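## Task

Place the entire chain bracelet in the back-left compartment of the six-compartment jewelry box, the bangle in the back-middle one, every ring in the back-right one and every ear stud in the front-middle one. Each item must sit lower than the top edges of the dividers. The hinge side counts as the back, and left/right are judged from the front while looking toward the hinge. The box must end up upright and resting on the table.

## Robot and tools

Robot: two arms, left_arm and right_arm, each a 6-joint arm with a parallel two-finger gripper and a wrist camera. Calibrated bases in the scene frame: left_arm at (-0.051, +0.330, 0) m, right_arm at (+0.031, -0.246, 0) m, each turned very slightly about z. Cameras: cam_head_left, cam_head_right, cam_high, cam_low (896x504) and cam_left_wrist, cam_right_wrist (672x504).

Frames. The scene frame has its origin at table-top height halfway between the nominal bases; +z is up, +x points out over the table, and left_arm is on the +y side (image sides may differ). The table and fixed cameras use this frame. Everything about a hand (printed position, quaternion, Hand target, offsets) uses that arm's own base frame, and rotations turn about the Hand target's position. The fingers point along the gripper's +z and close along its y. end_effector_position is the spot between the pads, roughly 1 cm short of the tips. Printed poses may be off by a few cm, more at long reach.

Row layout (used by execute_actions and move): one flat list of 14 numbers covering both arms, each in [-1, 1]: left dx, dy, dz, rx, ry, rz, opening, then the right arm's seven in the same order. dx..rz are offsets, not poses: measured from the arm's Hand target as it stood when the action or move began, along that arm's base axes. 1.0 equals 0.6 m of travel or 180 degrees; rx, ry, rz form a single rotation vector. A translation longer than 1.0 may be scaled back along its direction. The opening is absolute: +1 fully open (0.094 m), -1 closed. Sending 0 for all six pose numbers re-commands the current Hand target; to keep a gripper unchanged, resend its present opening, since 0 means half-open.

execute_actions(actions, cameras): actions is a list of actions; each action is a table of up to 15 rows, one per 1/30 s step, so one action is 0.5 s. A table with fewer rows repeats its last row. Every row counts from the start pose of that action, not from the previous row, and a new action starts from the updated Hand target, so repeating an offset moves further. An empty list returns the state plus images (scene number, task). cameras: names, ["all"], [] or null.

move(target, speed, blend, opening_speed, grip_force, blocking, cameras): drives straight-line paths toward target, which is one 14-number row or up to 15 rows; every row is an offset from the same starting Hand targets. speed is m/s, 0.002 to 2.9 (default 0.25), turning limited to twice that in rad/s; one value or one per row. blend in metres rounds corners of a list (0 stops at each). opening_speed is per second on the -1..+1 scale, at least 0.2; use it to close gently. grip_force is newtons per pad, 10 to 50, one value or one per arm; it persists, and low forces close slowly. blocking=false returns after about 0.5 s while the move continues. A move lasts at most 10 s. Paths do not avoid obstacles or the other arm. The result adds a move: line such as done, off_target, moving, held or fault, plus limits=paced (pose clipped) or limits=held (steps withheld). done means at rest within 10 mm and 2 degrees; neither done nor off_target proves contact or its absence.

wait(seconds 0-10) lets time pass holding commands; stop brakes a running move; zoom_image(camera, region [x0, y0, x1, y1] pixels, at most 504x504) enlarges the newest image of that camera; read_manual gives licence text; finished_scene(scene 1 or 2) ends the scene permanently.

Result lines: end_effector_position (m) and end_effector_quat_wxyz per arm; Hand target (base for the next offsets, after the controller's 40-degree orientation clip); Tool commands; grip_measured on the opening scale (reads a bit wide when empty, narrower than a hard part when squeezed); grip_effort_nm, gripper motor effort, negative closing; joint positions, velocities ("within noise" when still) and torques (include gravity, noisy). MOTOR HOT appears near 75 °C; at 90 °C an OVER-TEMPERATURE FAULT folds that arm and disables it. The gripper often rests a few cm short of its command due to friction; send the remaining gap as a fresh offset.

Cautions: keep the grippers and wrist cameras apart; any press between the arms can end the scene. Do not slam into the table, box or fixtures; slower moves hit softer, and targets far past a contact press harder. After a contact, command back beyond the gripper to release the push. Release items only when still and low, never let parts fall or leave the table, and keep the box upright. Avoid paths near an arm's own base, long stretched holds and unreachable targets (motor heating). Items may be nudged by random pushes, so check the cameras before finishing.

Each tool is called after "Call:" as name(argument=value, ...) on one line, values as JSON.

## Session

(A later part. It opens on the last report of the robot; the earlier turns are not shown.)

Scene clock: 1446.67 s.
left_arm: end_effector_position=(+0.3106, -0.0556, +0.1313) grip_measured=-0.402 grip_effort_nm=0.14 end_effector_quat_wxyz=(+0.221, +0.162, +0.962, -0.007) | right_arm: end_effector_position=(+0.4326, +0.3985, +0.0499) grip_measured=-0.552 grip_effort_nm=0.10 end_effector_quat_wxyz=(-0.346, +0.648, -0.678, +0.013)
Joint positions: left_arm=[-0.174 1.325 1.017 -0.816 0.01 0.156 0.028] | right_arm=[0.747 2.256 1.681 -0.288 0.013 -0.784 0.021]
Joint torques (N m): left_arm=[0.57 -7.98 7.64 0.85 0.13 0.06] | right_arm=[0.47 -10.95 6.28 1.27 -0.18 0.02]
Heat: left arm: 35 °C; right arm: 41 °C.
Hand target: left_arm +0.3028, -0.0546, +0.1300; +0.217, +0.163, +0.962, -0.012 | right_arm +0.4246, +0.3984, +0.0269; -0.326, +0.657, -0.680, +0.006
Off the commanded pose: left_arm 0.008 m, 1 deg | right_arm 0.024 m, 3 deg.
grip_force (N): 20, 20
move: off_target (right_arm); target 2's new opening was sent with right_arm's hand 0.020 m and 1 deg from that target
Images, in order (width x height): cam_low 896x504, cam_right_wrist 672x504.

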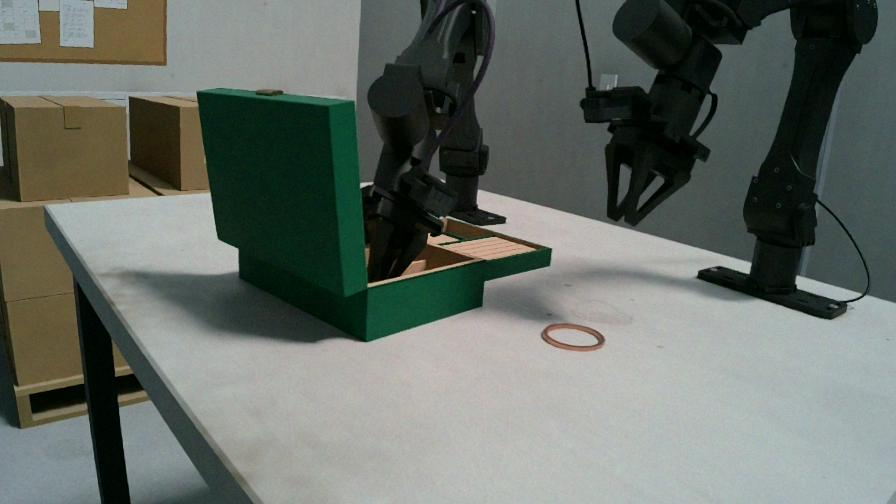

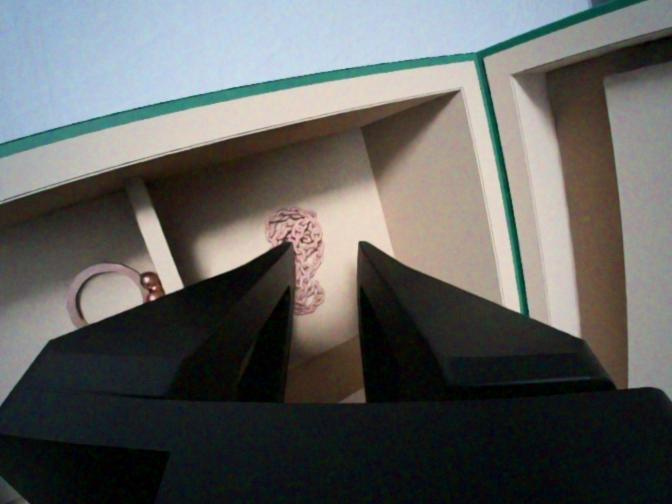

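Call:
move(target=[0, 0, 0, 0, 0, 0, -0.4, 0.008, 0, 0.1667, 0, 0, 0, -0.55], speed=0.1, cameras=["cam_right_wrist", "cam_low", "cam_high"])

Scene clock: 1454.90 s.
left_arm: end_effector_position=(+0.3106, -0.0556, +0.1313) grip_measured=-0.402 grip_effort_nm=0.14 end_effector_quat_wxyz=(+0.221, +0.162, +0.962, -0.007) | right_arm: end_effector_position=(+0.4264, +0.3940, +0.0931) grip_measured=-0.552 grip_effort_nm=0.09 end_effector_quat_wxyz=(-0.298, +0.661, -0.689, +0.010)
Joint positions: left_arm=[-0.174 1.325 1.017 -0.816 0.01 0.156 0.028] | right_arm=[0.747 2.256 1.921 -0.631 0.008 -0.785 0.021]
Joint torques (N m): left_arm=[0.59 -8.01 7.54 0.88 0.13 0.1] | right_arm=[-0.12 -17.4 10.82 0.98 -0.16 -0.03]
Heat: left arm: 35 °C; right arm: 39 °C.
Hand target: left_arm +0.3028, -0.0546, +0.1300; +0.217, +0.163, +0.962, -0.012 | right_arm +0.4294, +0.3984, +0.1270; -0.326, +0.657, -0.680, +0.006
Off the commanded pose: left_arm 0.008 m, 1 deg | right_arm 0.034 m, 3 deg.
grip_force (N): 20, 20
move: off_target (right_arm)
Images, in order (width x height): cam_high 896x504, cam_low 896x504, cam_right_wrist 672x504.

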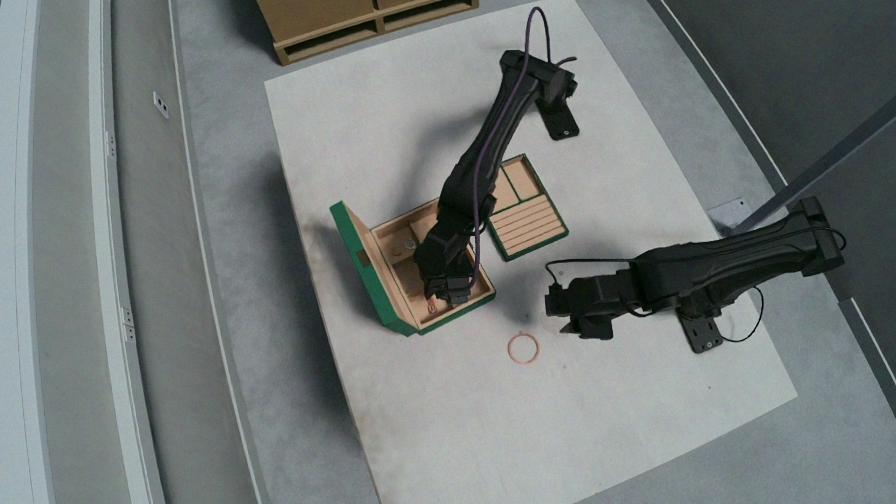

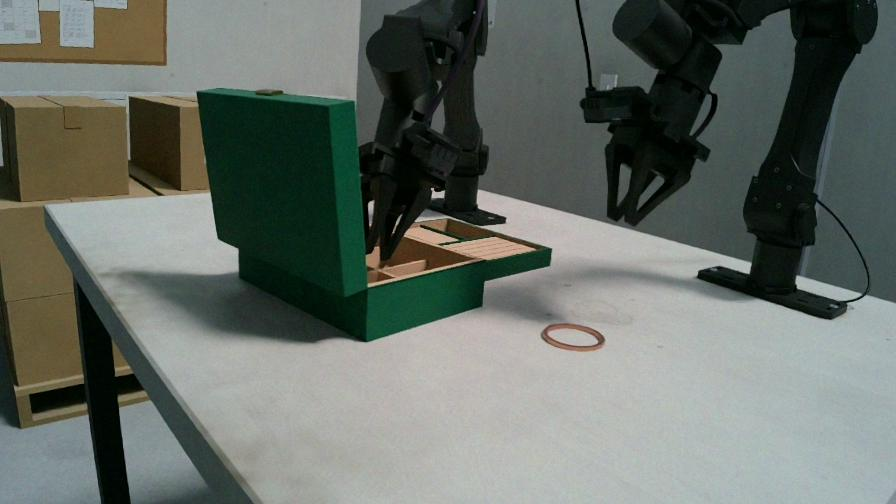

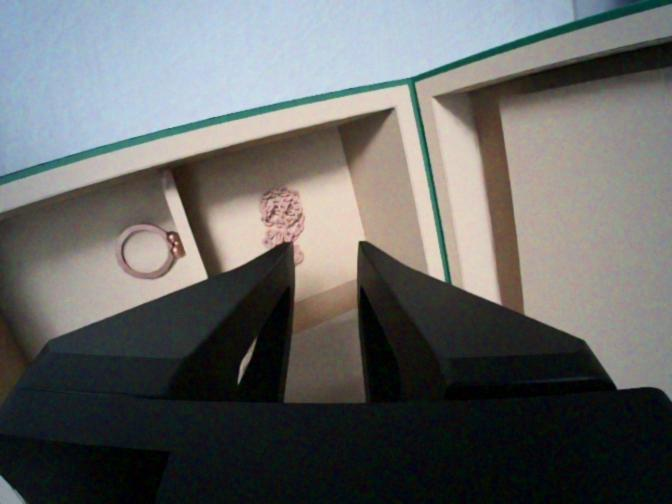

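Call:
move(target=[0.1165, -0.0498, -0.1, 0, 0, 0, -0.4, -0.0073, -0.164, 0.0383, -0.0342, 0.0658, -0.0681, -0.5], speed=0.2, cameras=["cam_right_wrist", "cam_left_wrist"])

Scene clock: 1474.17 s.
left_arm: end_effector_position=(+0.3649, -0.0824, +0.0684) grip_measured=-0.402 grip_effort_nm=0.14 end_effector_quat_wxyz=(+0.212, +0.166, +0.963, -0.015) | right_arm: end_effector_position=(+0.4218, +0.2980, +0.1124) grip_measured=-0.502 grip_effort_nm=0.08 end_effector_quat_wxyz=(+0.180, -0.603, +0.777, -0.012)
Joint positions: left_arm=[-0.221 1.621 1.034 -0.557 0.008 0.119 0.028] | right_arm=[0.616 2.201 2.02 -1.026 0.008 -0.705 0.023]
Joint torques (N m): left_arm=[-0.51 -7.06 11.15 1.04 -0.09 -0.07] | right_arm=[-0.27 -17.84 10.67 0.62 -0.12 0.11]
Heat: left arm: 35 °C; right arm: 40 °C.
Hand target: left_arm +0.3727, -0.0844, +0.0700; +0.217, +0.163, +0.962, -0.012 | right_arm +0.4251, +0.3001, +0.1501; +0.216, -0.594, +0.775, -0.009
Off the commanded pose: left_arm 0.008 m, 1 deg | right_arm 0.038 m, 4 deg.
grip_force (N): 20, 20
move: off_target (right_arm)
Images, in order (width x height): cam_left_wrist 672x504, cam_right_wrist 672x504.

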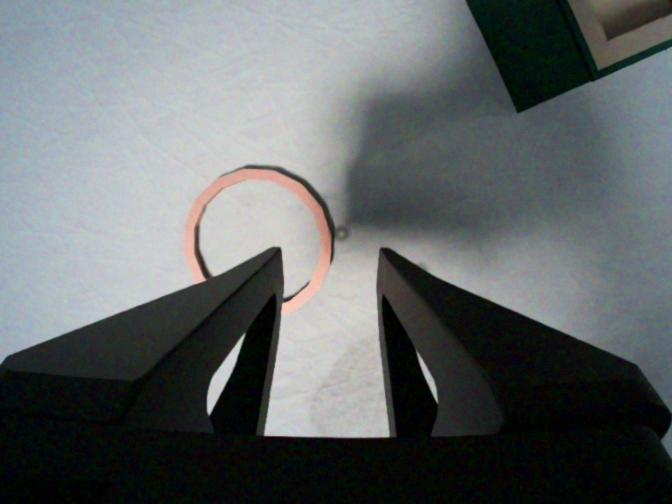

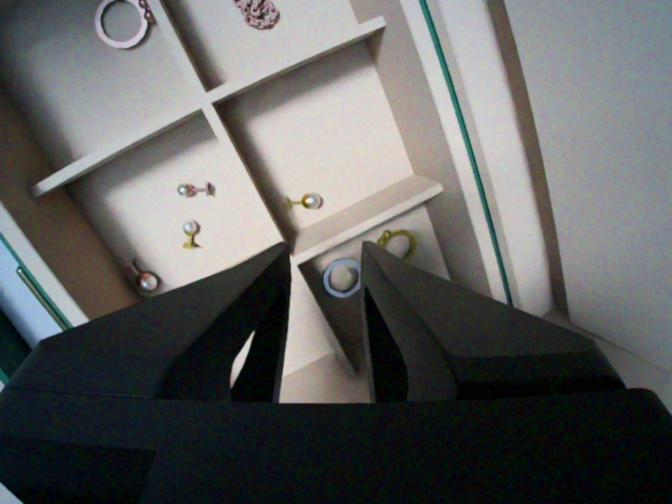

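Call:
zoom_image(camera="cam_right_wrist", region=[190, 90, 460, 300])

Call:
zoom_image(camera="cam_left_wrist", region=[150, 130, 410, 340])

Scaled by 1.867 from the camera's 672x504 image, which has a finer 960x720 frame.

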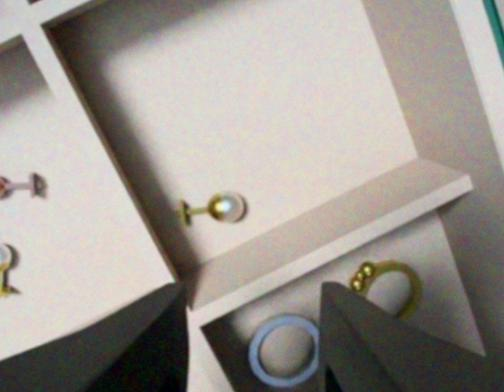

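Scaled by 1.938 from the camera's 672x504 image, which has a finer 960x720 frame.

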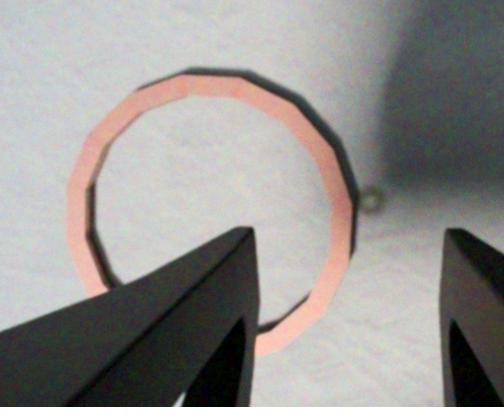

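Call:
zoom_image(camera="cam_right_wrist", region=[170, 160, 330, 280])

Call:
zoom_image(camera="cam_right_wrist", region=[80, 0, 300, 165])

Scaled by 3.150 from the camera's 672x504 image, which has a finer 960x720 frame.

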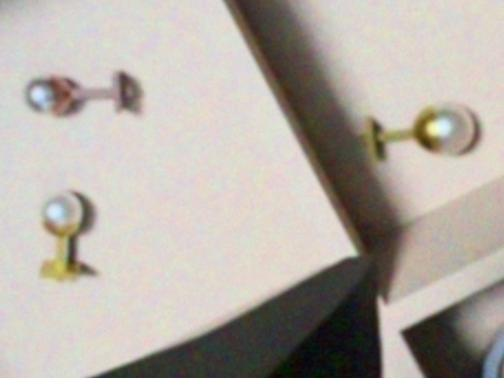

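Scaled by 2.291 from the camera's 672x504 image, which has a finer 960x720 frame.

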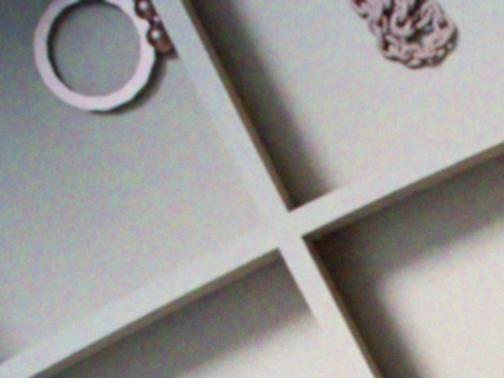

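Call:
move(target=[0.0063, -0.0002, -0.0667, 0, 0, 0, -0.4, -0.0318, 0.0007, -0.1502, -0.0795, 0.0441, 0.1310, -0.43], speed=0.12, cameras=["cam_right_wrist", "cam_left_wrist"])

Scene clock: 1834.47 s.
left_arm: end_effector_position=(+0.3816, -0.0861, +0.0434) grip_measured=-0.402 grip_effort_nm=0.14 end_effector_quat_wxyz=(+0.232, +0.165, +0.958, -0.016) | right_arm: end_effector_position=(+0.4064, +0.2957, +0.0649) grip_measured=-0.432 grip_effort_nm=0.08 end_effector_quat_wxyz=(-0.092, +0.755, -0.649, +0.021)
Joint positions: left_arm=[-0.221 1.695 0.988 -0.394 0.008 0.118 0.028] | right_arm=[0.627 2.34 2.111 -1.153 -0.002 -1.095 0.027]
Joint torques (N m): left_arm=[-0.24 -7.3 7.15 1.13 -0.07 0] | right_arm=[0.72 -11.04 10.28 0.3 -0.02 -0.03]
Heat: left arm: 39 °C; right arm: 60 °C.
Hand target: left_arm +0.3765, -0.0845, +0.0300; +0.217, +0.163, +0.962, -0.012 | right_arm +0.4060, +0.3005, +0.0599; -0.085, +0.761, -0.643, +0.020
Off the commanded pose: left_arm 0.014 m, 2 deg | right_arm 0.007 m, 1 deg.
grip_force (N): 20, 20
move: off_target (left_arm)
Images, in order (width x height): cam_left_wrist 672x504, cam_right_wrist 672x504.

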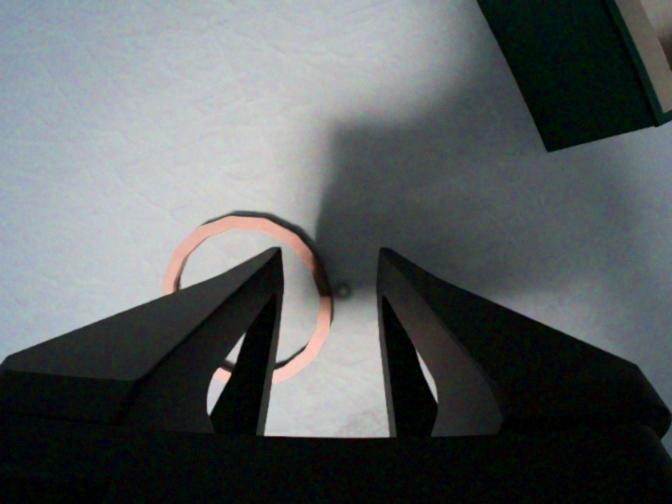

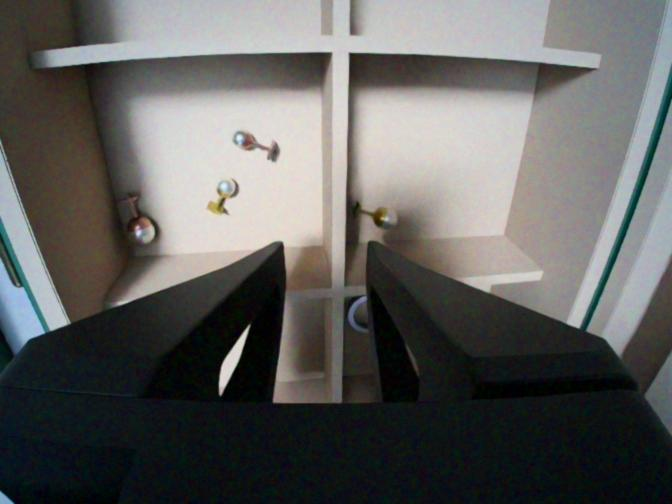

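Call:
move(target=[-0.0133, 0.0017, -0.0367, 0, 0, 0, -0.4, -0.0067, 0.0083, -0.0248, -0.0198, 0.0270, 0, -0.43], speed=0.08, cameras=["cam_right_wrist", "cam_left_wrist"])

Scene clock: 1932.07 s.
left_arm: end_effector_position=(+0.3745, -0.0844, +0.0210) grip_measured=-0.402 grip_effort_nm=0.14 end_effector_quat_wxyz=(+0.232, +0.165, +0.959, -0.015) | right_arm: end_effector_position=(+0.4037, +0.3013, +0.0523) grip_measured=-0.432 grip_effort_nm=0.08 end_effector_quat_wxyz=(-0.042, +0.762, -0.646, +0.010)
Joint positions: left_arm=[-0.221 1.715 0.908 -0.295 0.007 0.118 0.028] | right_arm=[0.639 2.497 2.356 -1.342 0 -1.096 0.027]
Joint torques (N m): left_arm=[-0.57 -7.1 6.82 1.14 -0.09 -0.07] | right_arm=[0.7 -11.55 9.99 0.1 -0.03 0.08]
Heat: left arm: 37 °C; right arm: 44 °C.
Hand target: left_arm +0.3685, -0.0835, +0.0080; +0.217, +0.163, +0.962, -0.012 | right_arm +0.4020, +0.3053, +0.0450; -0.033, +0.763, -0.645, +0.007
Off the commanded pose: left_arm 0.014 m, 2 deg | right_arm 0.009 m, 1 deg.
grip_force (N): 20, 20
move: off_target (left_arm)
Images, in order (width x height): cam_left_wrist 672x504, cam_right_wrist 672x504.

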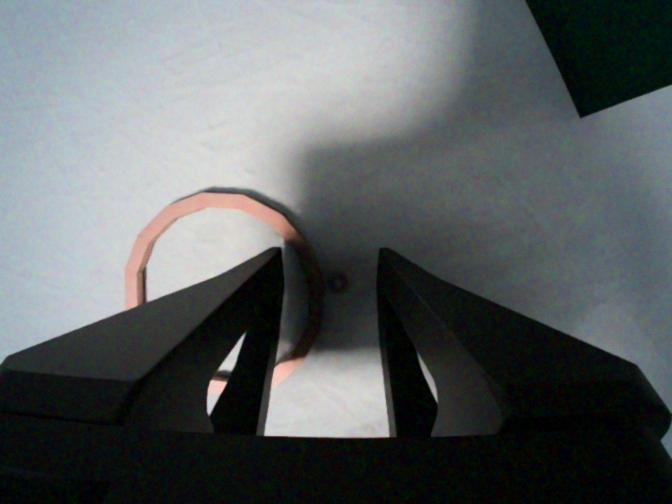

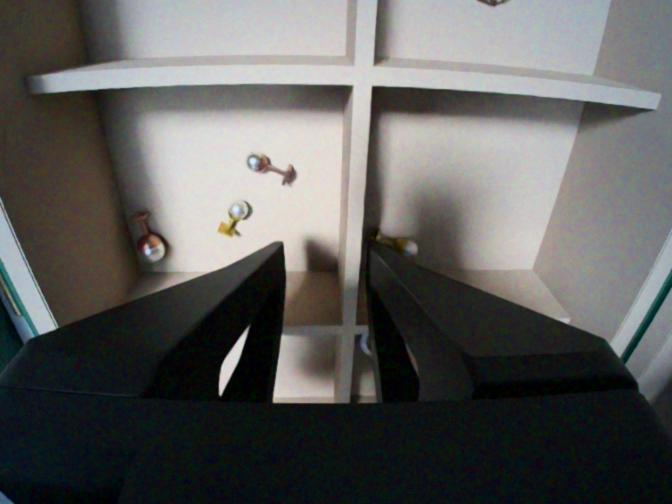

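Call:
zoom_image(camera="cam_right_wrist", region=[270, 180, 450, 300])

Call:
zoom_image(camera="cam_left_wrist", region=[230, 180, 430, 400])

Scaled by 2.800 from the camera's 672x504 image, which has a finer 960x720 frame.

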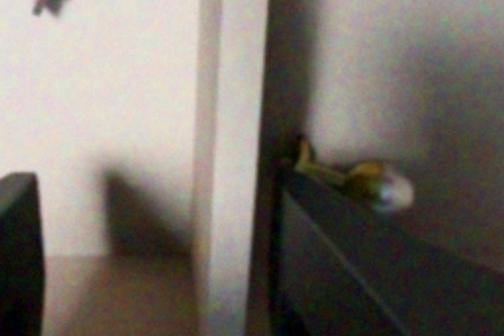

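Scaled by 2.291 from the camera's 672x504 image, which has a finer 960x720 frame.

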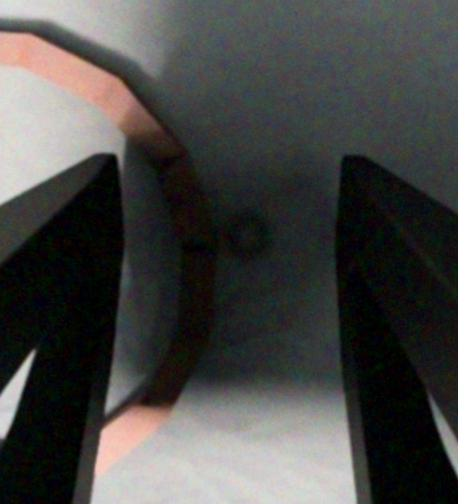

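Call:
move(target=[-0.005, 0.0117, -0.0017, 0, 0, 0, -0.4, 0.0025, 0.0003, -0.0433, -0.0098, 0.0125, 0.0001, -0.43], speed=0.05, cameras=["cam_right_wrist", "cam_left_wrist"])

Scene clock: 1995.50 s.
left_arm: end_effector_position=(+0.3750, -0.0825, +0.0193) grip_measured=-0.402 grip_effort_nm=0.14 end_effector_quat_wxyz=(+0.236, +0.164, +0.958, -0.016) | right_arm: end_effector_position=(+0.4065, +0.3033, +0.0292) grip_measured=-0.432 grip_effort_nm=0.08 end_effector_quat_wxyz=(-0.022, +0.763, -0.647, +0.005)
Joint positions: left_arm=[-0.215 1.715 0.896 -0.275 0.009 0.121 0.028] | right_arm=[0.639 2.588 2.435 -1.372 0 -1.096 0.027]
Joint torques (N m): left_arm=[0.87 -8.06 6.02 1.02 -0.02 0.11] | right_arm=[0.61 -11.66 9.66 0.01 -0.02 0.06]
Heat: left arm: 35 °C; right arm: 43 °C.
Hand target: left_arm +0.3655, -0.0765, +0.0071; +0.217, +0.163, +0.962, -0.012 | right_arm +0.4035, +0.3055, +0.0191; -0.009, +0.764, -0.645, +0.002
Off the commanded pose: left_arm 0.017 m, 2 deg | right_arm 0.011 m, 2 deg.
grip_force (N): 20, 20
move: off_target (left_arm, right_arm)
Images, in order (width x height): cam_left_wrist 672x504, cam_right_wrist 672x504.

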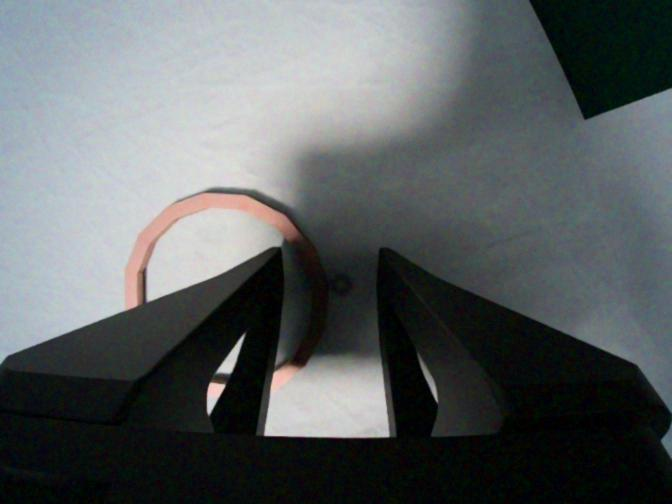

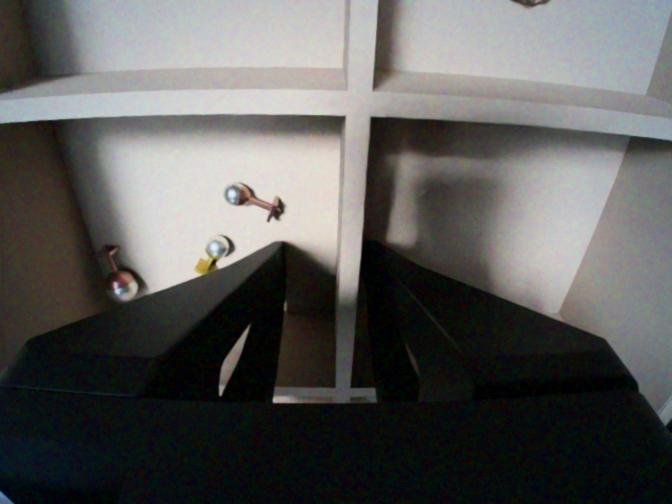

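Call:
zoom_image(camera="cam_right_wrist", region=[270, 180, 470, 320])

Call:
zoom_image(camera="cam_left_wrist", region=[250, 200, 410, 320])

Scaled by 2.520 from the camera's 672x504 image, which has a finer 960x720 frame.

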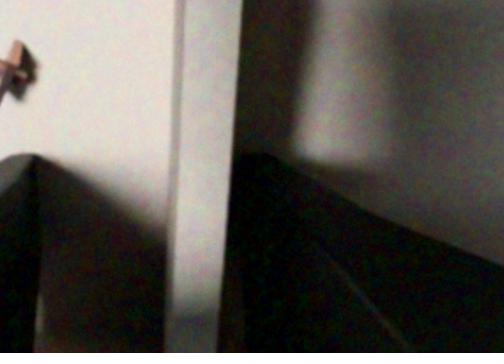

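Scaled by 3.150 from the camera's 672x504 image, which has a finer 960x720 frame.

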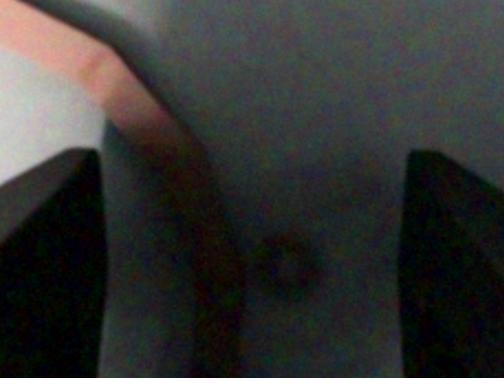

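Call:
move(target=[0, 0, 0, 0, 0, 0, -0.4, 0, 0, -0.02, 0, 0, 0, -0.43], speed=0.05, cameras=["cam_right_wrist"])

Scene clock: 2010.63 s.
left_arm: end_effector_position=(+0.3750, -0.0825, +0.0193) grip_measured=-0.402 grip_effort_nm=0.13 end_effector_quat_wxyz=(+0.236, +0.164, +0.958, -0.016) | right_arm: end_effector_position=(+0.4066, +0.3034, +0.0286) grip_measured=-0.432 grip_effort_nm=0.08 end_effector_quat_wxyz=(-0.023, +0.763, -0.647, +0.005)
Joint positions: left_arm=[-0.215 1.715 0.896 -0.275 0.009 0.121 0.028] | right_arm=[0.639 2.588 2.433 -1.37 0 -1.096 0.027]
Joint torques (N m): left_arm=[0.91 -8.21 6 1.02 0 0.12] | right_arm=[0.59 -12.03 4.75 0.48 -0.02 0.06]
Heat: left arm: 35 °C; right arm: 44 °C.
Hand target: left_arm +0.3655, -0.0765, +0.0071; +0.217, +0.163, +0.962, -0.012 | right_arm +0.4035, +0.3055, +0.0071; -0.009, +0.764, -0.645, +0.002
Off the commanded pose: left_arm 0.017 m, 2 deg | right_arm 0.022 m, 2 deg.
grip_force (N): 20, 20
move: off_target (left_arm, right_arm)
Images, in order (width x height): cam_right_wrist 672x504.

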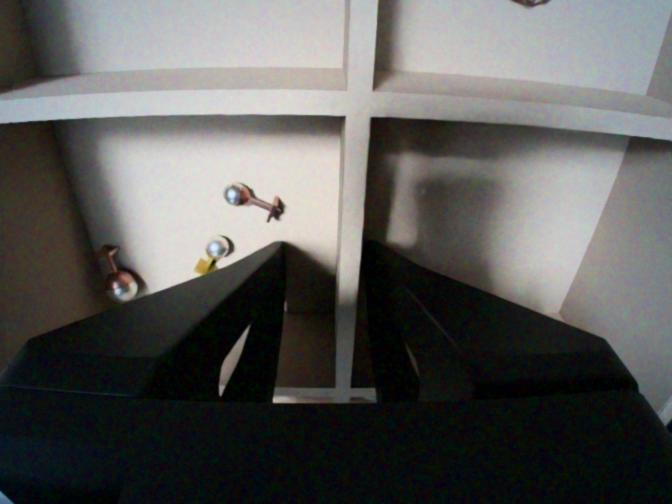

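Call:
move(target=[0, 0, 0, 0, 0, 0, -0.4, 0.0283, 0.0048, 0.007, 0, 0, 0, -0.43], speed=0.05, cameras=["cam_right_wrist"])

Scene clock: 2023.07 s.
left_arm: end_effector_position=(+0.3750, -0.0825, +0.0193) grip_measured=-0.402 grip_effort_nm=0.14 end_effector_quat_wxyz=(+0.236, +0.164, +0.958, -0.016) | right_arm: end_effector_position=(+0.4185, +0.3123, +0.0294) grip_measured=-0.432 grip_effort_nm=0.07 end_effector_quat_wxyz=(-0.027, +0.764, -0.645, +0.006)
Joint positions: left_arm=[-0.215 1.715 0.896 -0.275 0.009 0.121 0.028] | right_arm=[0.639 2.736 2.723 -1.502 0 -1.099 0.027]
Joint torques (N m): left_arm=[0.9 -8.01 6.05 1.01 0.03 0.11] | right_arm=[-0.68 -11.23 8.77 0.17 -0.02 -0.05]
Heat: left arm: 34 °C; right arm: 44 °C.
Hand target: left_arm +0.3655, -0.0765, +0.0071; +0.217, +0.163, +0.962, -0.012 | right_arm +0.4205, +0.3084, +0.0113; -0.009, +0.764, -0.645, +0.002
Off the commanded pose: left_arm 0.017 m, 2 deg | right_arm 0.019 m, 2 deg.
grip_force (N): 20, 20
move: off_target (left_arm, right_arm)
Images, in order (width x height): cam_right_wrist 672x504.

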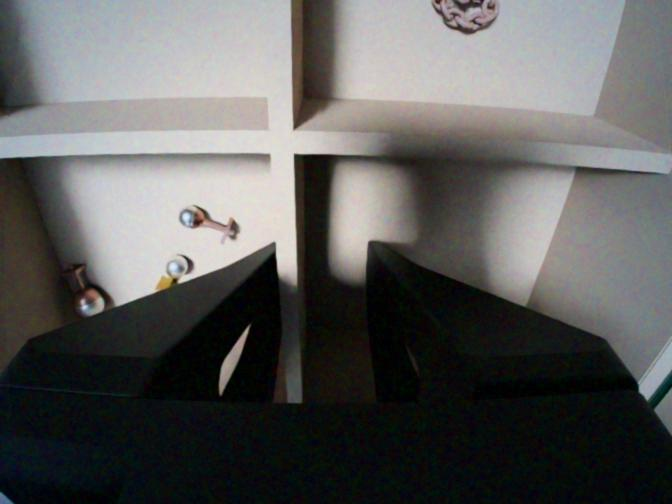

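Call:
move(target=[0, 0, 0, 0, 0, 0, -0.4, -0.01, -0.0, 0.085, 0, 0, 0, -0.43], speed=0.1, cameras=["cam_right_wrist"])

Scene clock: 2028.47 s.
left_arm: end_effector_position=(+0.3750, -0.0825, +0.0193) grip_measured=-0.402 grip_effort_nm=0.14 end_effector_quat_wxyz=(+0.236, +0.164, +0.958, -0.016) | right_arm: end_effector_position=(+0.4155, +0.3100, +0.0332) grip_measured=-0.432 grip_effort_nm=0.07 end_effector_quat_wxyz=(-0.021, +0.764, -0.645, +0.005)
Joint positions: left_arm=[-0.215 1.715 0.896 -0.275 0.009 0.121 0.028] | right_arm=[0.639 2.741 2.75 -1.536 0 -1.099 0.027]
Joint torques (N m): left_arm=[0.85 -8.09 6.05 1.02 -0.02 0.11] | right_arm=[-0.09 -20.97 5.78 0.04 -0.03 0.02]
Heat: left arm: 34 °C; right arm: 45 °C.
Hand target: left_arm +0.3655, -0.0765, +0.0071; +0.217, +0.163, +0.962, -0.012 | right_arm +0.4145, +0.3084, +0.0623; -0.009, +0.764, -0.645, +0.002
Off the commanded pose: left_arm 0.017 m, 2 deg | right_arm 0.029 m, 1 deg.
joint sent to its limit (right arm) — joint 4 (wrist pitch), lower limit. The joint targets are off in orientation, not in position.
grip_force (N): 20, 20
move: off_target (left_arm, right_arm)
Images, in order (width x height): cam_right_wrist 672x504.

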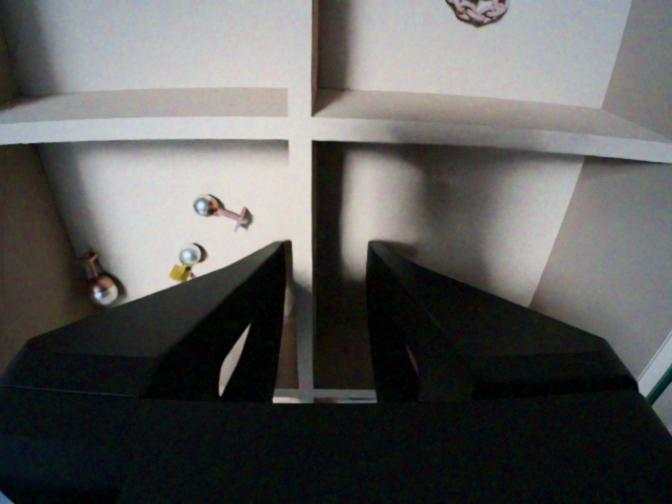

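Call:
move(target=[0, 0, 0, 0, 0, 0, -0.4, -0.0108, -0.004, 0.03, 0.0368, -0.0488, 0, -0.43], speed=0.12, cameras=["cam_right_wrist"])

Scene clock: 2037.93 s.
left_arm: end_effector_position=(+0.3750, -0.0825, +0.0193) grip_measured=-0.402 grip_effort_nm=0.14 end_effector_quat_wxyz=(+0.236, +0.164, +0.958, -0.016) | right_arm: end_effector_position=(+0.4071, +0.3016, +0.0585) grip_measured=-0.431 grip_effort_nm=0.07 end_effector_quat_wxyz=(-0.075, +0.761, -0.644, +0.022)
Joint positions: left_arm=[-0.215 1.715 0.896 -0.275 0.009 0.121 0.028] | right_arm=[0.639 2.406 2.207 -1.215 0.008 -1.099 0.027]
Joint torques (N m): left_arm=[0.9 -8.02 6 1.01 0 0.1] | right_arm=[0.21 -18.84 5.53 0.58 -0.13 0.05]
Heat: left arm: 34 °C; right arm: 53 °C.
Hand target: left_arm +0.3655, -0.0765, +0.0071; +0.217, +0.163, +0.962, -0.012 | right_arm +0.4080, +0.3060, +0.0803; -0.102, +0.759, -0.642, +0.024
Off the commanded pose: left_arm 0.017 m, 2 deg | right_arm 0.022 m, 3 deg.
grip_force (N): 20, 20
move: off_target (left_arm, right_arm)
Images, in order (width x height): cam_right_wrist 672x504.

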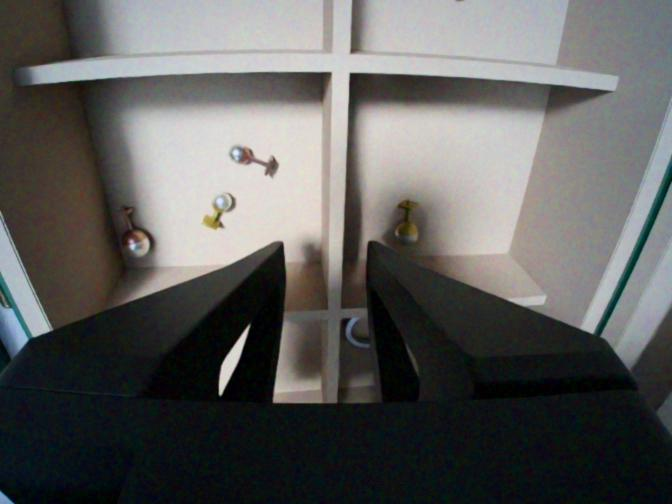

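Call:
zoom_image(camera="cam_right_wrist", region=[310, 160, 550, 340])

Scaled by 2.100 from the camera's 672x504 image, which has a finer 960x720 frame.

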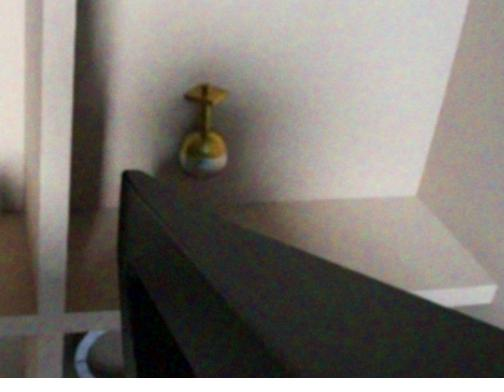

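Call:
move(target=[0, 0, 0, 0, 0, 0, -0.4, 0.0542, 0.0008, -0.0538, -0.0477, -0.0327, 0, -0.55], speed=0.1, cameras=["cam_right_wrist"])

Scene clock: 2103.30 s.
left_arm: end_effector_position=(+0.3750, -0.0825, +0.0193) grip_measured=-0.402 grip_effort_nm=0.14 end_effector_quat_wxyz=(+0.236, +0.164, +0.958, -0.016) | right_arm: end_effector_position=(+0.4371, +0.2994, +0.0532) grip_measured=-0.548 grip_effort_nm=-0.11 end_effector_quat_wxyz=(-0.076, +0.759, -0.638, +0.108)
Joint positions: left_arm=[-0.215 1.715 0.896 -0.275 0.009 0.121 0.028] | right_arm=[0.659 2.485 2.309 -1.199 0.178 -1.102 0.021]
Joint torques (N m): left_arm=[0.84 -8.02 6.04 1 -0.02 0.12] | right_arm=[0.75 -11.93 10.22 0.52 0.15 -0.03]
Heat: left arm: 34 °C; right arm: 51 °C.
Hand target: left_arm +0.3655, -0.0765, +0.0071; +0.217, +0.163, +0.962, -0.012 | right_arm +0.4404, +0.3065, +0.0480; -0.078, +0.763, -0.632, +0.110
Off the commanded pose: left_arm 0.017 m, 2 deg | right_arm 0.009 m, 1 deg.
grip_force (N): 20, 20
move: off_target (left_arm)
Images, in order (width x height): cam_right_wrist 672x504.

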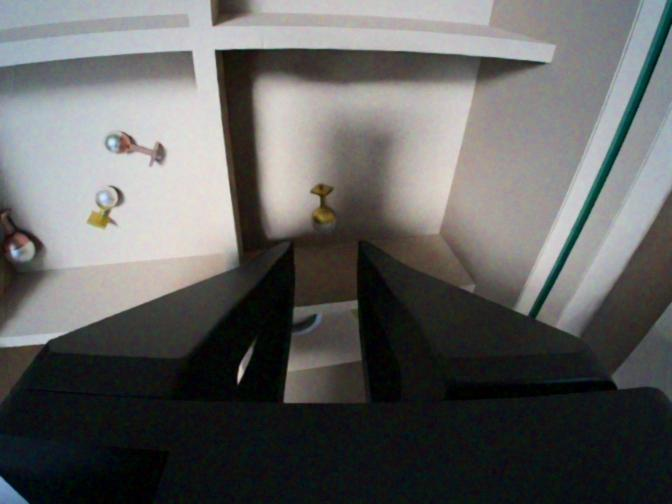

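Call:
zoom_image(camera="cam_right_wrist", region=[240, 150, 420, 310])

Scaled by 2.800 from the camera's 672x504 image, which has a finer 960x720 frame.

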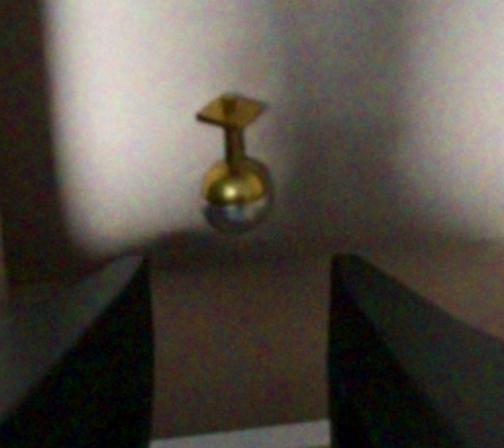

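Call:
move(target=[0, 0, 0, 0, 0, 0, -0.4, 0.0085, 0.0067, -0.03, -0.0095, 0.0137, 0, -0.62], speed=0.06, cameras=["cam_right_wrist"])

Scene clock: 2143.90 s.
left_arm: end_effector_position=(+0.3750, -0.0825, +0.0193) grip_measured=-0.402 grip_effort_nm=0.14 end_effector_quat_wxyz=(+0.236, +0.164, +0.958, -0.016) | right_arm: end_effector_position=(+0.4479, +0.3072, +0.0395) grip_measured=-0.618 grip_effort_nm=-0.10 end_effector_quat_wxyz=(-0.064, +0.761, -0.637, +0.106)
Joint positions: left_arm=[-0.215 1.715 0.896 -0.275 0.009 0.121 0.028] | right_arm=[0.659 2.631 2.534 -1.302 0.18 -1.104 0.018]
Joint torques (N m): left_arm=[0.95 -8.08 6.04 1.01 0.02 0.11] | right_arm=[0.59 -12.15 10.11 0.27 0.08 -0.02]
Heat: left arm: 33 °C; right arm: 47 °C.
Hand target: left_arm +0.3655, -0.0765, +0.0071; +0.217, +0.163, +0.962, -0.012 | right_arm +0.4456, +0.3106, +0.0299; -0.053, +0.766, -0.632, +0.103
Off the commanded pose: left_arm 0.017 m, 2 deg | right_arm 0.010 m, 2 deg.
grip_force (N): 20, 20
move: off_target (left_arm)
Images, in order (width x height): cam_right_wrist 672x504.

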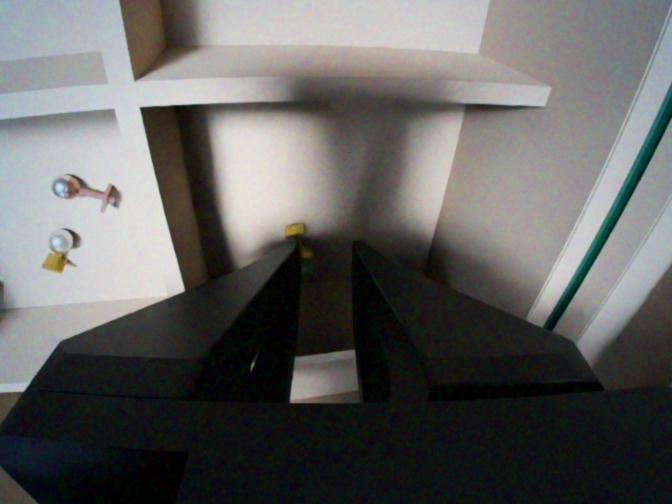

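Call:
move(target=[0, 0, 0, 0, 0, 0, -0.4, -0.0085, -0.0193, -0.003, 0, 0, 0, -0.62], speed=0.06, cameras=["cam_right_wrist"])

Scene clock: 2152.30 s.
left_arm: end_effector_position=(+0.3750, -0.0825, +0.0193) grip_measured=-0.402 grip_effort_nm=0.14 end_effector_quat_wxyz=(+0.236, +0.164, +0.958, -0.016) | right_arm: end_effector_position=(+0.4430, +0.3043, +0.0304) grip_measured=-0.619 grip_effort_nm=-0.08 end_effector_quat_wxyz=(-0.059, +0.765, -0.633, +0.106)
Joint positions: left_arm=[-0.215 1.715 0.896 -0.275 0.009 0.121 0.028] | right_arm=[0.66 2.589 2.418 -1.236 0.18 -1.113 0.018]
Joint torques (N m): left_arm=[0.8 -8.12 6.16 1.02 -0.01 0.11] | right_arm=[-0.46 -16.32 3.89 0.49 0.06 -0.05]
Heat: left arm: 33 °C; right arm: 46 °C.
Hand target: left_arm +0.3655, -0.0765, +0.0071; +0.217, +0.163, +0.962, -0.012 | right_arm +0.4404, +0.2991, +0.0282; -0.053, +0.766, -0.632, +0.103
Off the commanded pose: left_arm 0.017 m, 2 deg | right_arm 0.006 m, 1 deg.
grip_force (N): 20, 20
move: off_target (left_arm)
Images, in order (width x height): cam_right_wrist 672x504.

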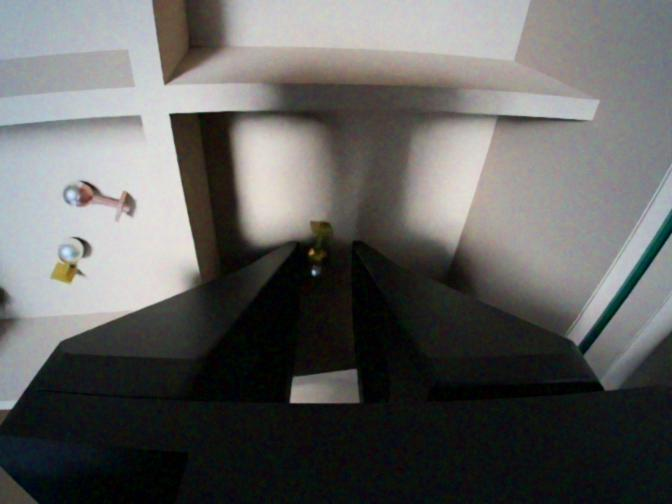

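Call:
zoom_image(camera="cam_right_wrist", region=[260, 200, 400, 310])

Scaled by 3.600 from the camera's 672x504 image, which has a finer 960x720 frame.

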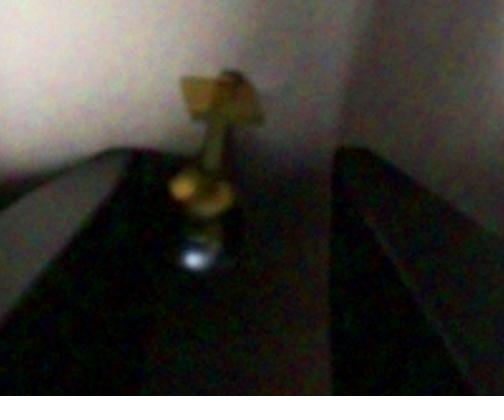

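Call:
move(target=[0, 0, 0, 0, 0, 0, -0.4, 0.0007, -0.0033, -0.02, 0, 0, 0, -0.62], speed=0.05, cameras=["cam_right_wrist"])

Scene clock: 2170.40 s.
left_arm: end_effector_position=(+0.3750, -0.0825, +0.0193) grip_measured=-0.402 grip_effort_nm=0.14 end_effector_quat_wxyz=(+0.236, +0.164, +0.958, -0.016) | right_arm: end_effector_position=(+0.4430, +0.3043, +0.0297) grip_measured=-0.619 grip_effort_nm=-0.08 end_effector_quat_wxyz=(-0.066, +0.765, -0.631, +0.107)
Joint positions: left_arm=[-0.215 1.715 0.896 -0.275 0.009 0.121 0.028] | right_arm=[0.66 2.559 2.357 -1.19 0.18 -1.118 0.018]
Joint torques (N m): left_arm=[0.83 -8.06 6.13 1.02 -0.02 0.1] | right_arm=[-0.76 -14.53 3.4 0.63 0.06 -0.03]
Heat: left arm: 33 °C; right arm: 52 °C.
Hand target: left_arm +0.3655, -0.0765, +0.0071; +0.217, +0.163, +0.962, -0.012 | right_arm +0.4409, +0.2971, +0.0161; -0.053, +0.766, -0.632, +0.103
Off the commanded pose: left_arm 0.017 m, 2 deg | right_arm 0.015 m, 2 deg.
grip_force (N): 20, 20
move: off_target (left_arm, right_arm)
Images, in order (width x height): cam_right_wrist 672x504.

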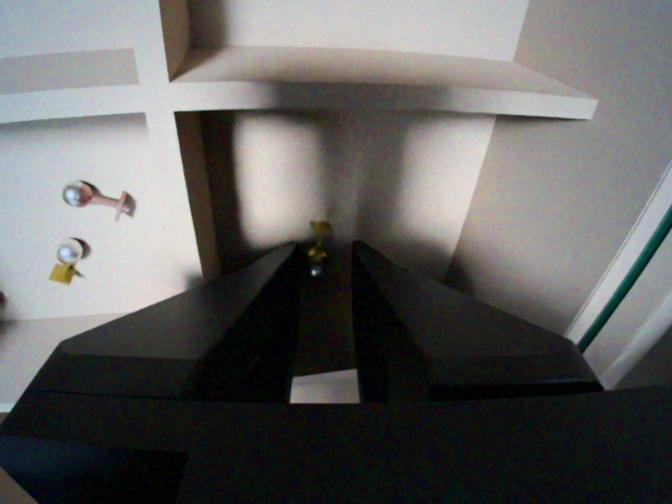

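Call:
zoom_image(camera="cam_right_wrist", region=[230, 200, 430, 410])

Scaled by 2.400 from the camera's 672x504 image, which has a finer 960x720 frame.

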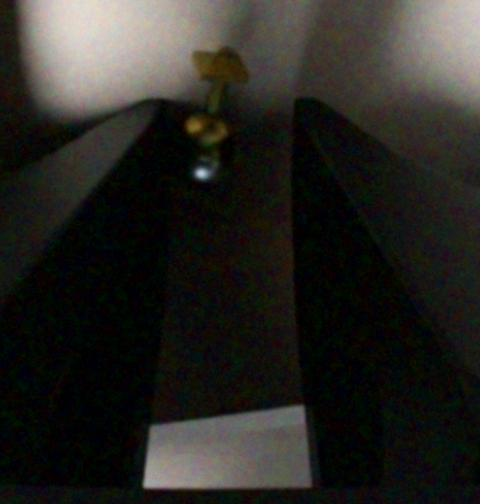

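Call:
move(target=[[0, 0, 0, 0, 0, 0, -0.4, 0.002, 0.006, 0.014, 0, 0, 0, -0.62], [0, 0, 0, 0, 0, 0, -0.4, 0.002, 0.006, 0.014, 0, 0, 0, -0.95]], speed=0.05, opening_speed=0.4, grip_force=[20, 15], cameras=["cam_right_wrist"])

Scene clock: 2266.70 s.
left_arm: end_effector_position=(+0.3750, -0.0825, +0.0193) grip_measured=-0.402 grip_effort_nm=0.14 end_effector_quat_wxyz=(+0.236, +0.164, +0.958, -0.016) | right_arm: end_effector_position=(+0.4409, +0.3034, +0.0313) grip_measured=-0.799 grip_effort_nm=-0.37 end_effector_quat_wxyz=(-0.063, +0.766, -0.631, +0.105)
Joint positions: left_arm=[-0.215 1.715 0.896 -0.275 0.009 0.121 0.028] | right_arm=[0.66 2.559 2.366 -1.207 0.177 -1.118 0.009]
Joint torques (N m): left_arm=[0.81 -8.01 6.04 1.04 -0.01 0.12] | right_arm=[-0.42 -12.75 9.18 0.28 0.1 0.01]
Heat: left arm: 32 °C; right arm: 46 °C.
Hand target: left_arm +0.3655, -0.0765, +0.0071; +0.217, +0.163, +0.962, -0.012 | right_arm +0.4421, +0.3007, +0.0245; -0.053, +0.766, -0.632, +0.103
Off the commanded pose: left_arm 0.017 m, 2 deg | right_arm 0.007 m, 1 deg.
grip_force (N): 20, 15
move: off_target (left_arm)
Images, in order (width x height): cam_right_wrist 672x504.

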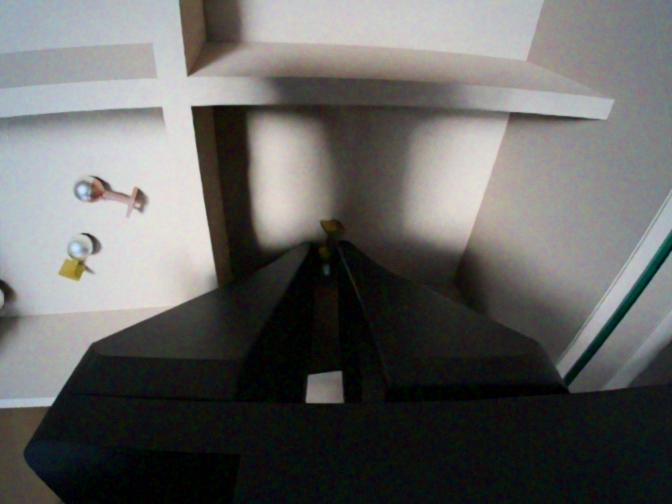

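Call:
move(target=[0, 0, 0, 0, 0, 0, -0.4, -0.005, 0.003, 0.0833, 0.0063, -0.0091, 0, -0.95], speed=0.1, cameras=["cam_right_wrist"])

Scene clock: 2274.23 s.
left_arm: end_effector_position=(+0.3750, -0.0825, +0.0193) grip_measured=-0.402 grip_effort_nm=0.14 end_effector_quat_wxyz=(+0.236, +0.164, +0.958, -0.016) | right_arm: end_effector_position=(+0.4370, +0.3004, +0.0621) grip_measured=-0.801 grip_effort_nm=-0.40 end_effector_quat_wxyz=(-0.060, +0.766, -0.631, +0.104)
Joint positions: left_arm=[-0.215 1.715 0.896 -0.275 0.009 0.121 0.028] | right_arm=[0.66 2.559 2.49 -1.337 0.177 -1.118 0.009]
Joint torques (N m): left_arm=[0.91 -8.03 6.08 1.03 -0.01 0.11] | right_arm=[0.17 -15.3 10.11 0.26 0.13 0.06]
Heat: left arm: 32 °C; right arm: 46 °C.
Hand target: left_arm +0.3655, -0.0765, +0.0071; +0.217, +0.163, +0.962, -0.012 | right_arm +0.4391, +0.3025, +0.0744; -0.070, +0.764, -0.632, +0.108
Off the commanded pose: left_arm 0.017 m, 2 deg | right_arm 0.013 m, 1 deg.
grip_force (N): 20, 15
move: off_target (left_arm, right_arm)
Images, in order (width x height): cam_right_wrist 672x504.

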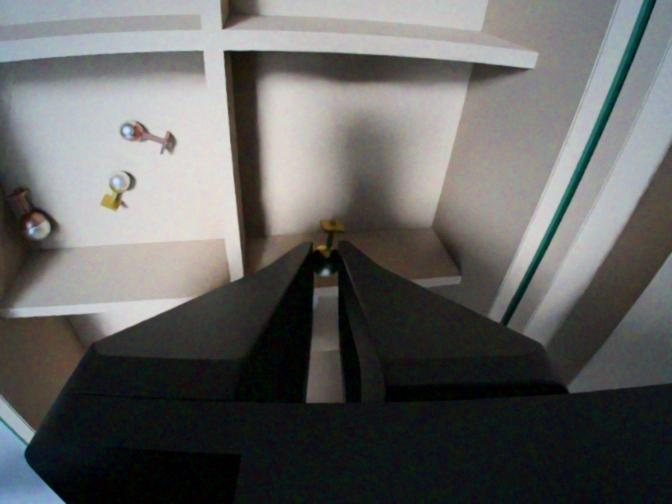

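Call:
move(target=[0, 0, 0, 0, 0, 0, -0.4, -0.0695, 0.004, 0.026, 0.0457, 0.0316, 0, -0.95], speed=0.1, cameras=["cam_right_wrist"])

Scene clock: 2306.03 s.
left_arm: end_effector_position=(+0.3750, -0.0825, +0.0193) grip_measured=-0.402 grip_effort_nm=0.14 end_effector_quat_wxyz=(+0.236, +0.164, +0.958, -0.016) | right_arm: end_effector_position=(+0.3953, +0.3020, +0.0650) grip_measured=-0.802 grip_effort_nm=-0.40 end_effector_quat_wxyz=(-0.061, +0.767, -0.639, +0.024)
Joint positions: left_arm=[-0.215 1.715 0.896 -0.275 0.009 0.121 0.028] | right_arm=[0.658 2.394 2.214 -1.262 0.021 -1.096 0.009]
Joint torques (N m): left_arm=[0.85 -8.02 6.05 1 -0.01 0.1] | right_arm=[-0.25 -19.54 5.46 0.52 -0.16 0.1]
Heat: left arm: 32 °C; right arm: 47 °C.
Hand target: left_arm +0.3655, -0.0765, +0.0071; +0.217, +0.163, +0.962, -0.012 | right_arm +0.3975, +0.3048, +0.0902; -0.093, +0.761, -0.641, +0.024
Off the commanded pose: left_arm 0.017 m, 2 deg | right_arm 0.025 m, 4 deg.
grip_force (N): 20, 15
move: off_target (left_arm, right_arm)
Images, in order (width x height): cam_right_wrist 672x504.

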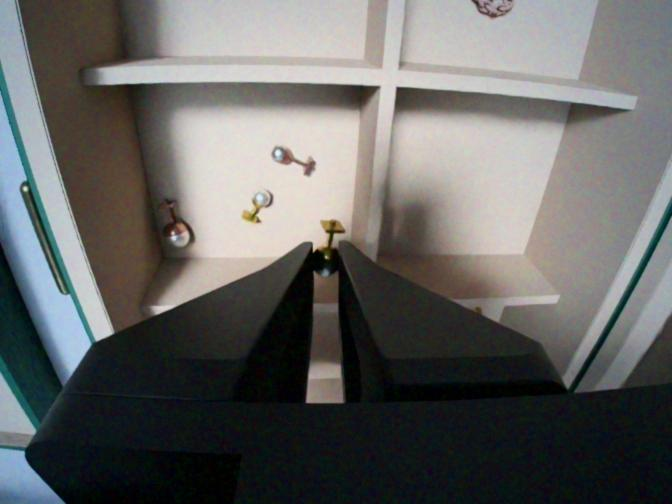

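Call:
move(target=[0, 0, 0, 0, 0, 0, -0.4, -0.0017, -0.0072, -0.1203, 0, 0, 0, -0.95], speed=0.08, cameras=["cam_right_wrist"])

Scene clock: 2317.30 s.
left_arm: end_effector_position=(+0.3750, -0.0825, +0.0193) grip_measured=-0.402 grip_effort_nm=0.14 end_effector_quat_wxyz=(+0.236, +0.164, +0.958, -0.016) | right_arm: end_effector_position=(+0.3891, +0.2988, +0.0273) grip_measured=-0.802 grip_effort_nm=-0.40 end_effector_quat_wxyz=(-0.077, +0.766, -0.638, +0.024)
Joint positions: left_arm=[-0.215 1.715 0.896 -0.275 0.009 0.121 0.028] | right_arm=[0.658 2.327 1.943 -1.027 0.014 -1.096 0.009]
Joint torques (N m): left_arm=[0.81 -8.08 6.09 1.02 0.01 0.12] | right_arm=[-0.72 -13.05 3.78 1.14 -0.1 0.05]
Heat: left arm: 32 °C; right arm: 55 °C.
Hand target: left_arm +0.3655, -0.0765, +0.0071; +0.217, +0.163, +0.962, -0.012 | right_arm +0.3964, +0.3004, +0.0178; -0.093, +0.761, -0.641, +0.024
Off the commanded pose: left_arm 0.017 m, 2 deg | right_arm 0.012 m, 2 deg.
grip_force (N): 20, 15
move: off_target (left_arm, right_arm)
Images, in order (width x height): cam_right_wrist 672x504.

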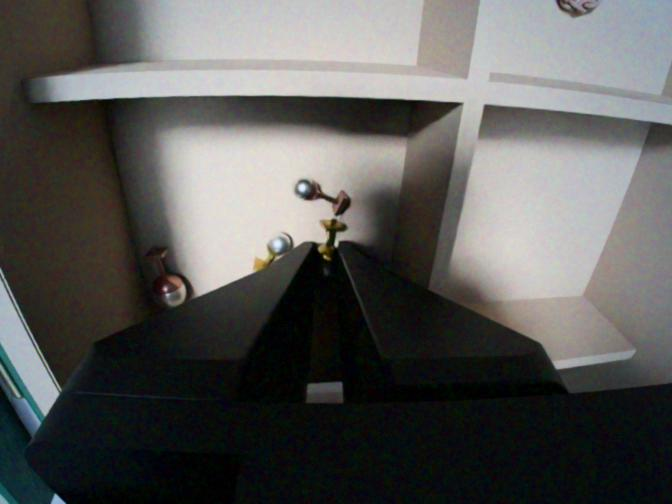

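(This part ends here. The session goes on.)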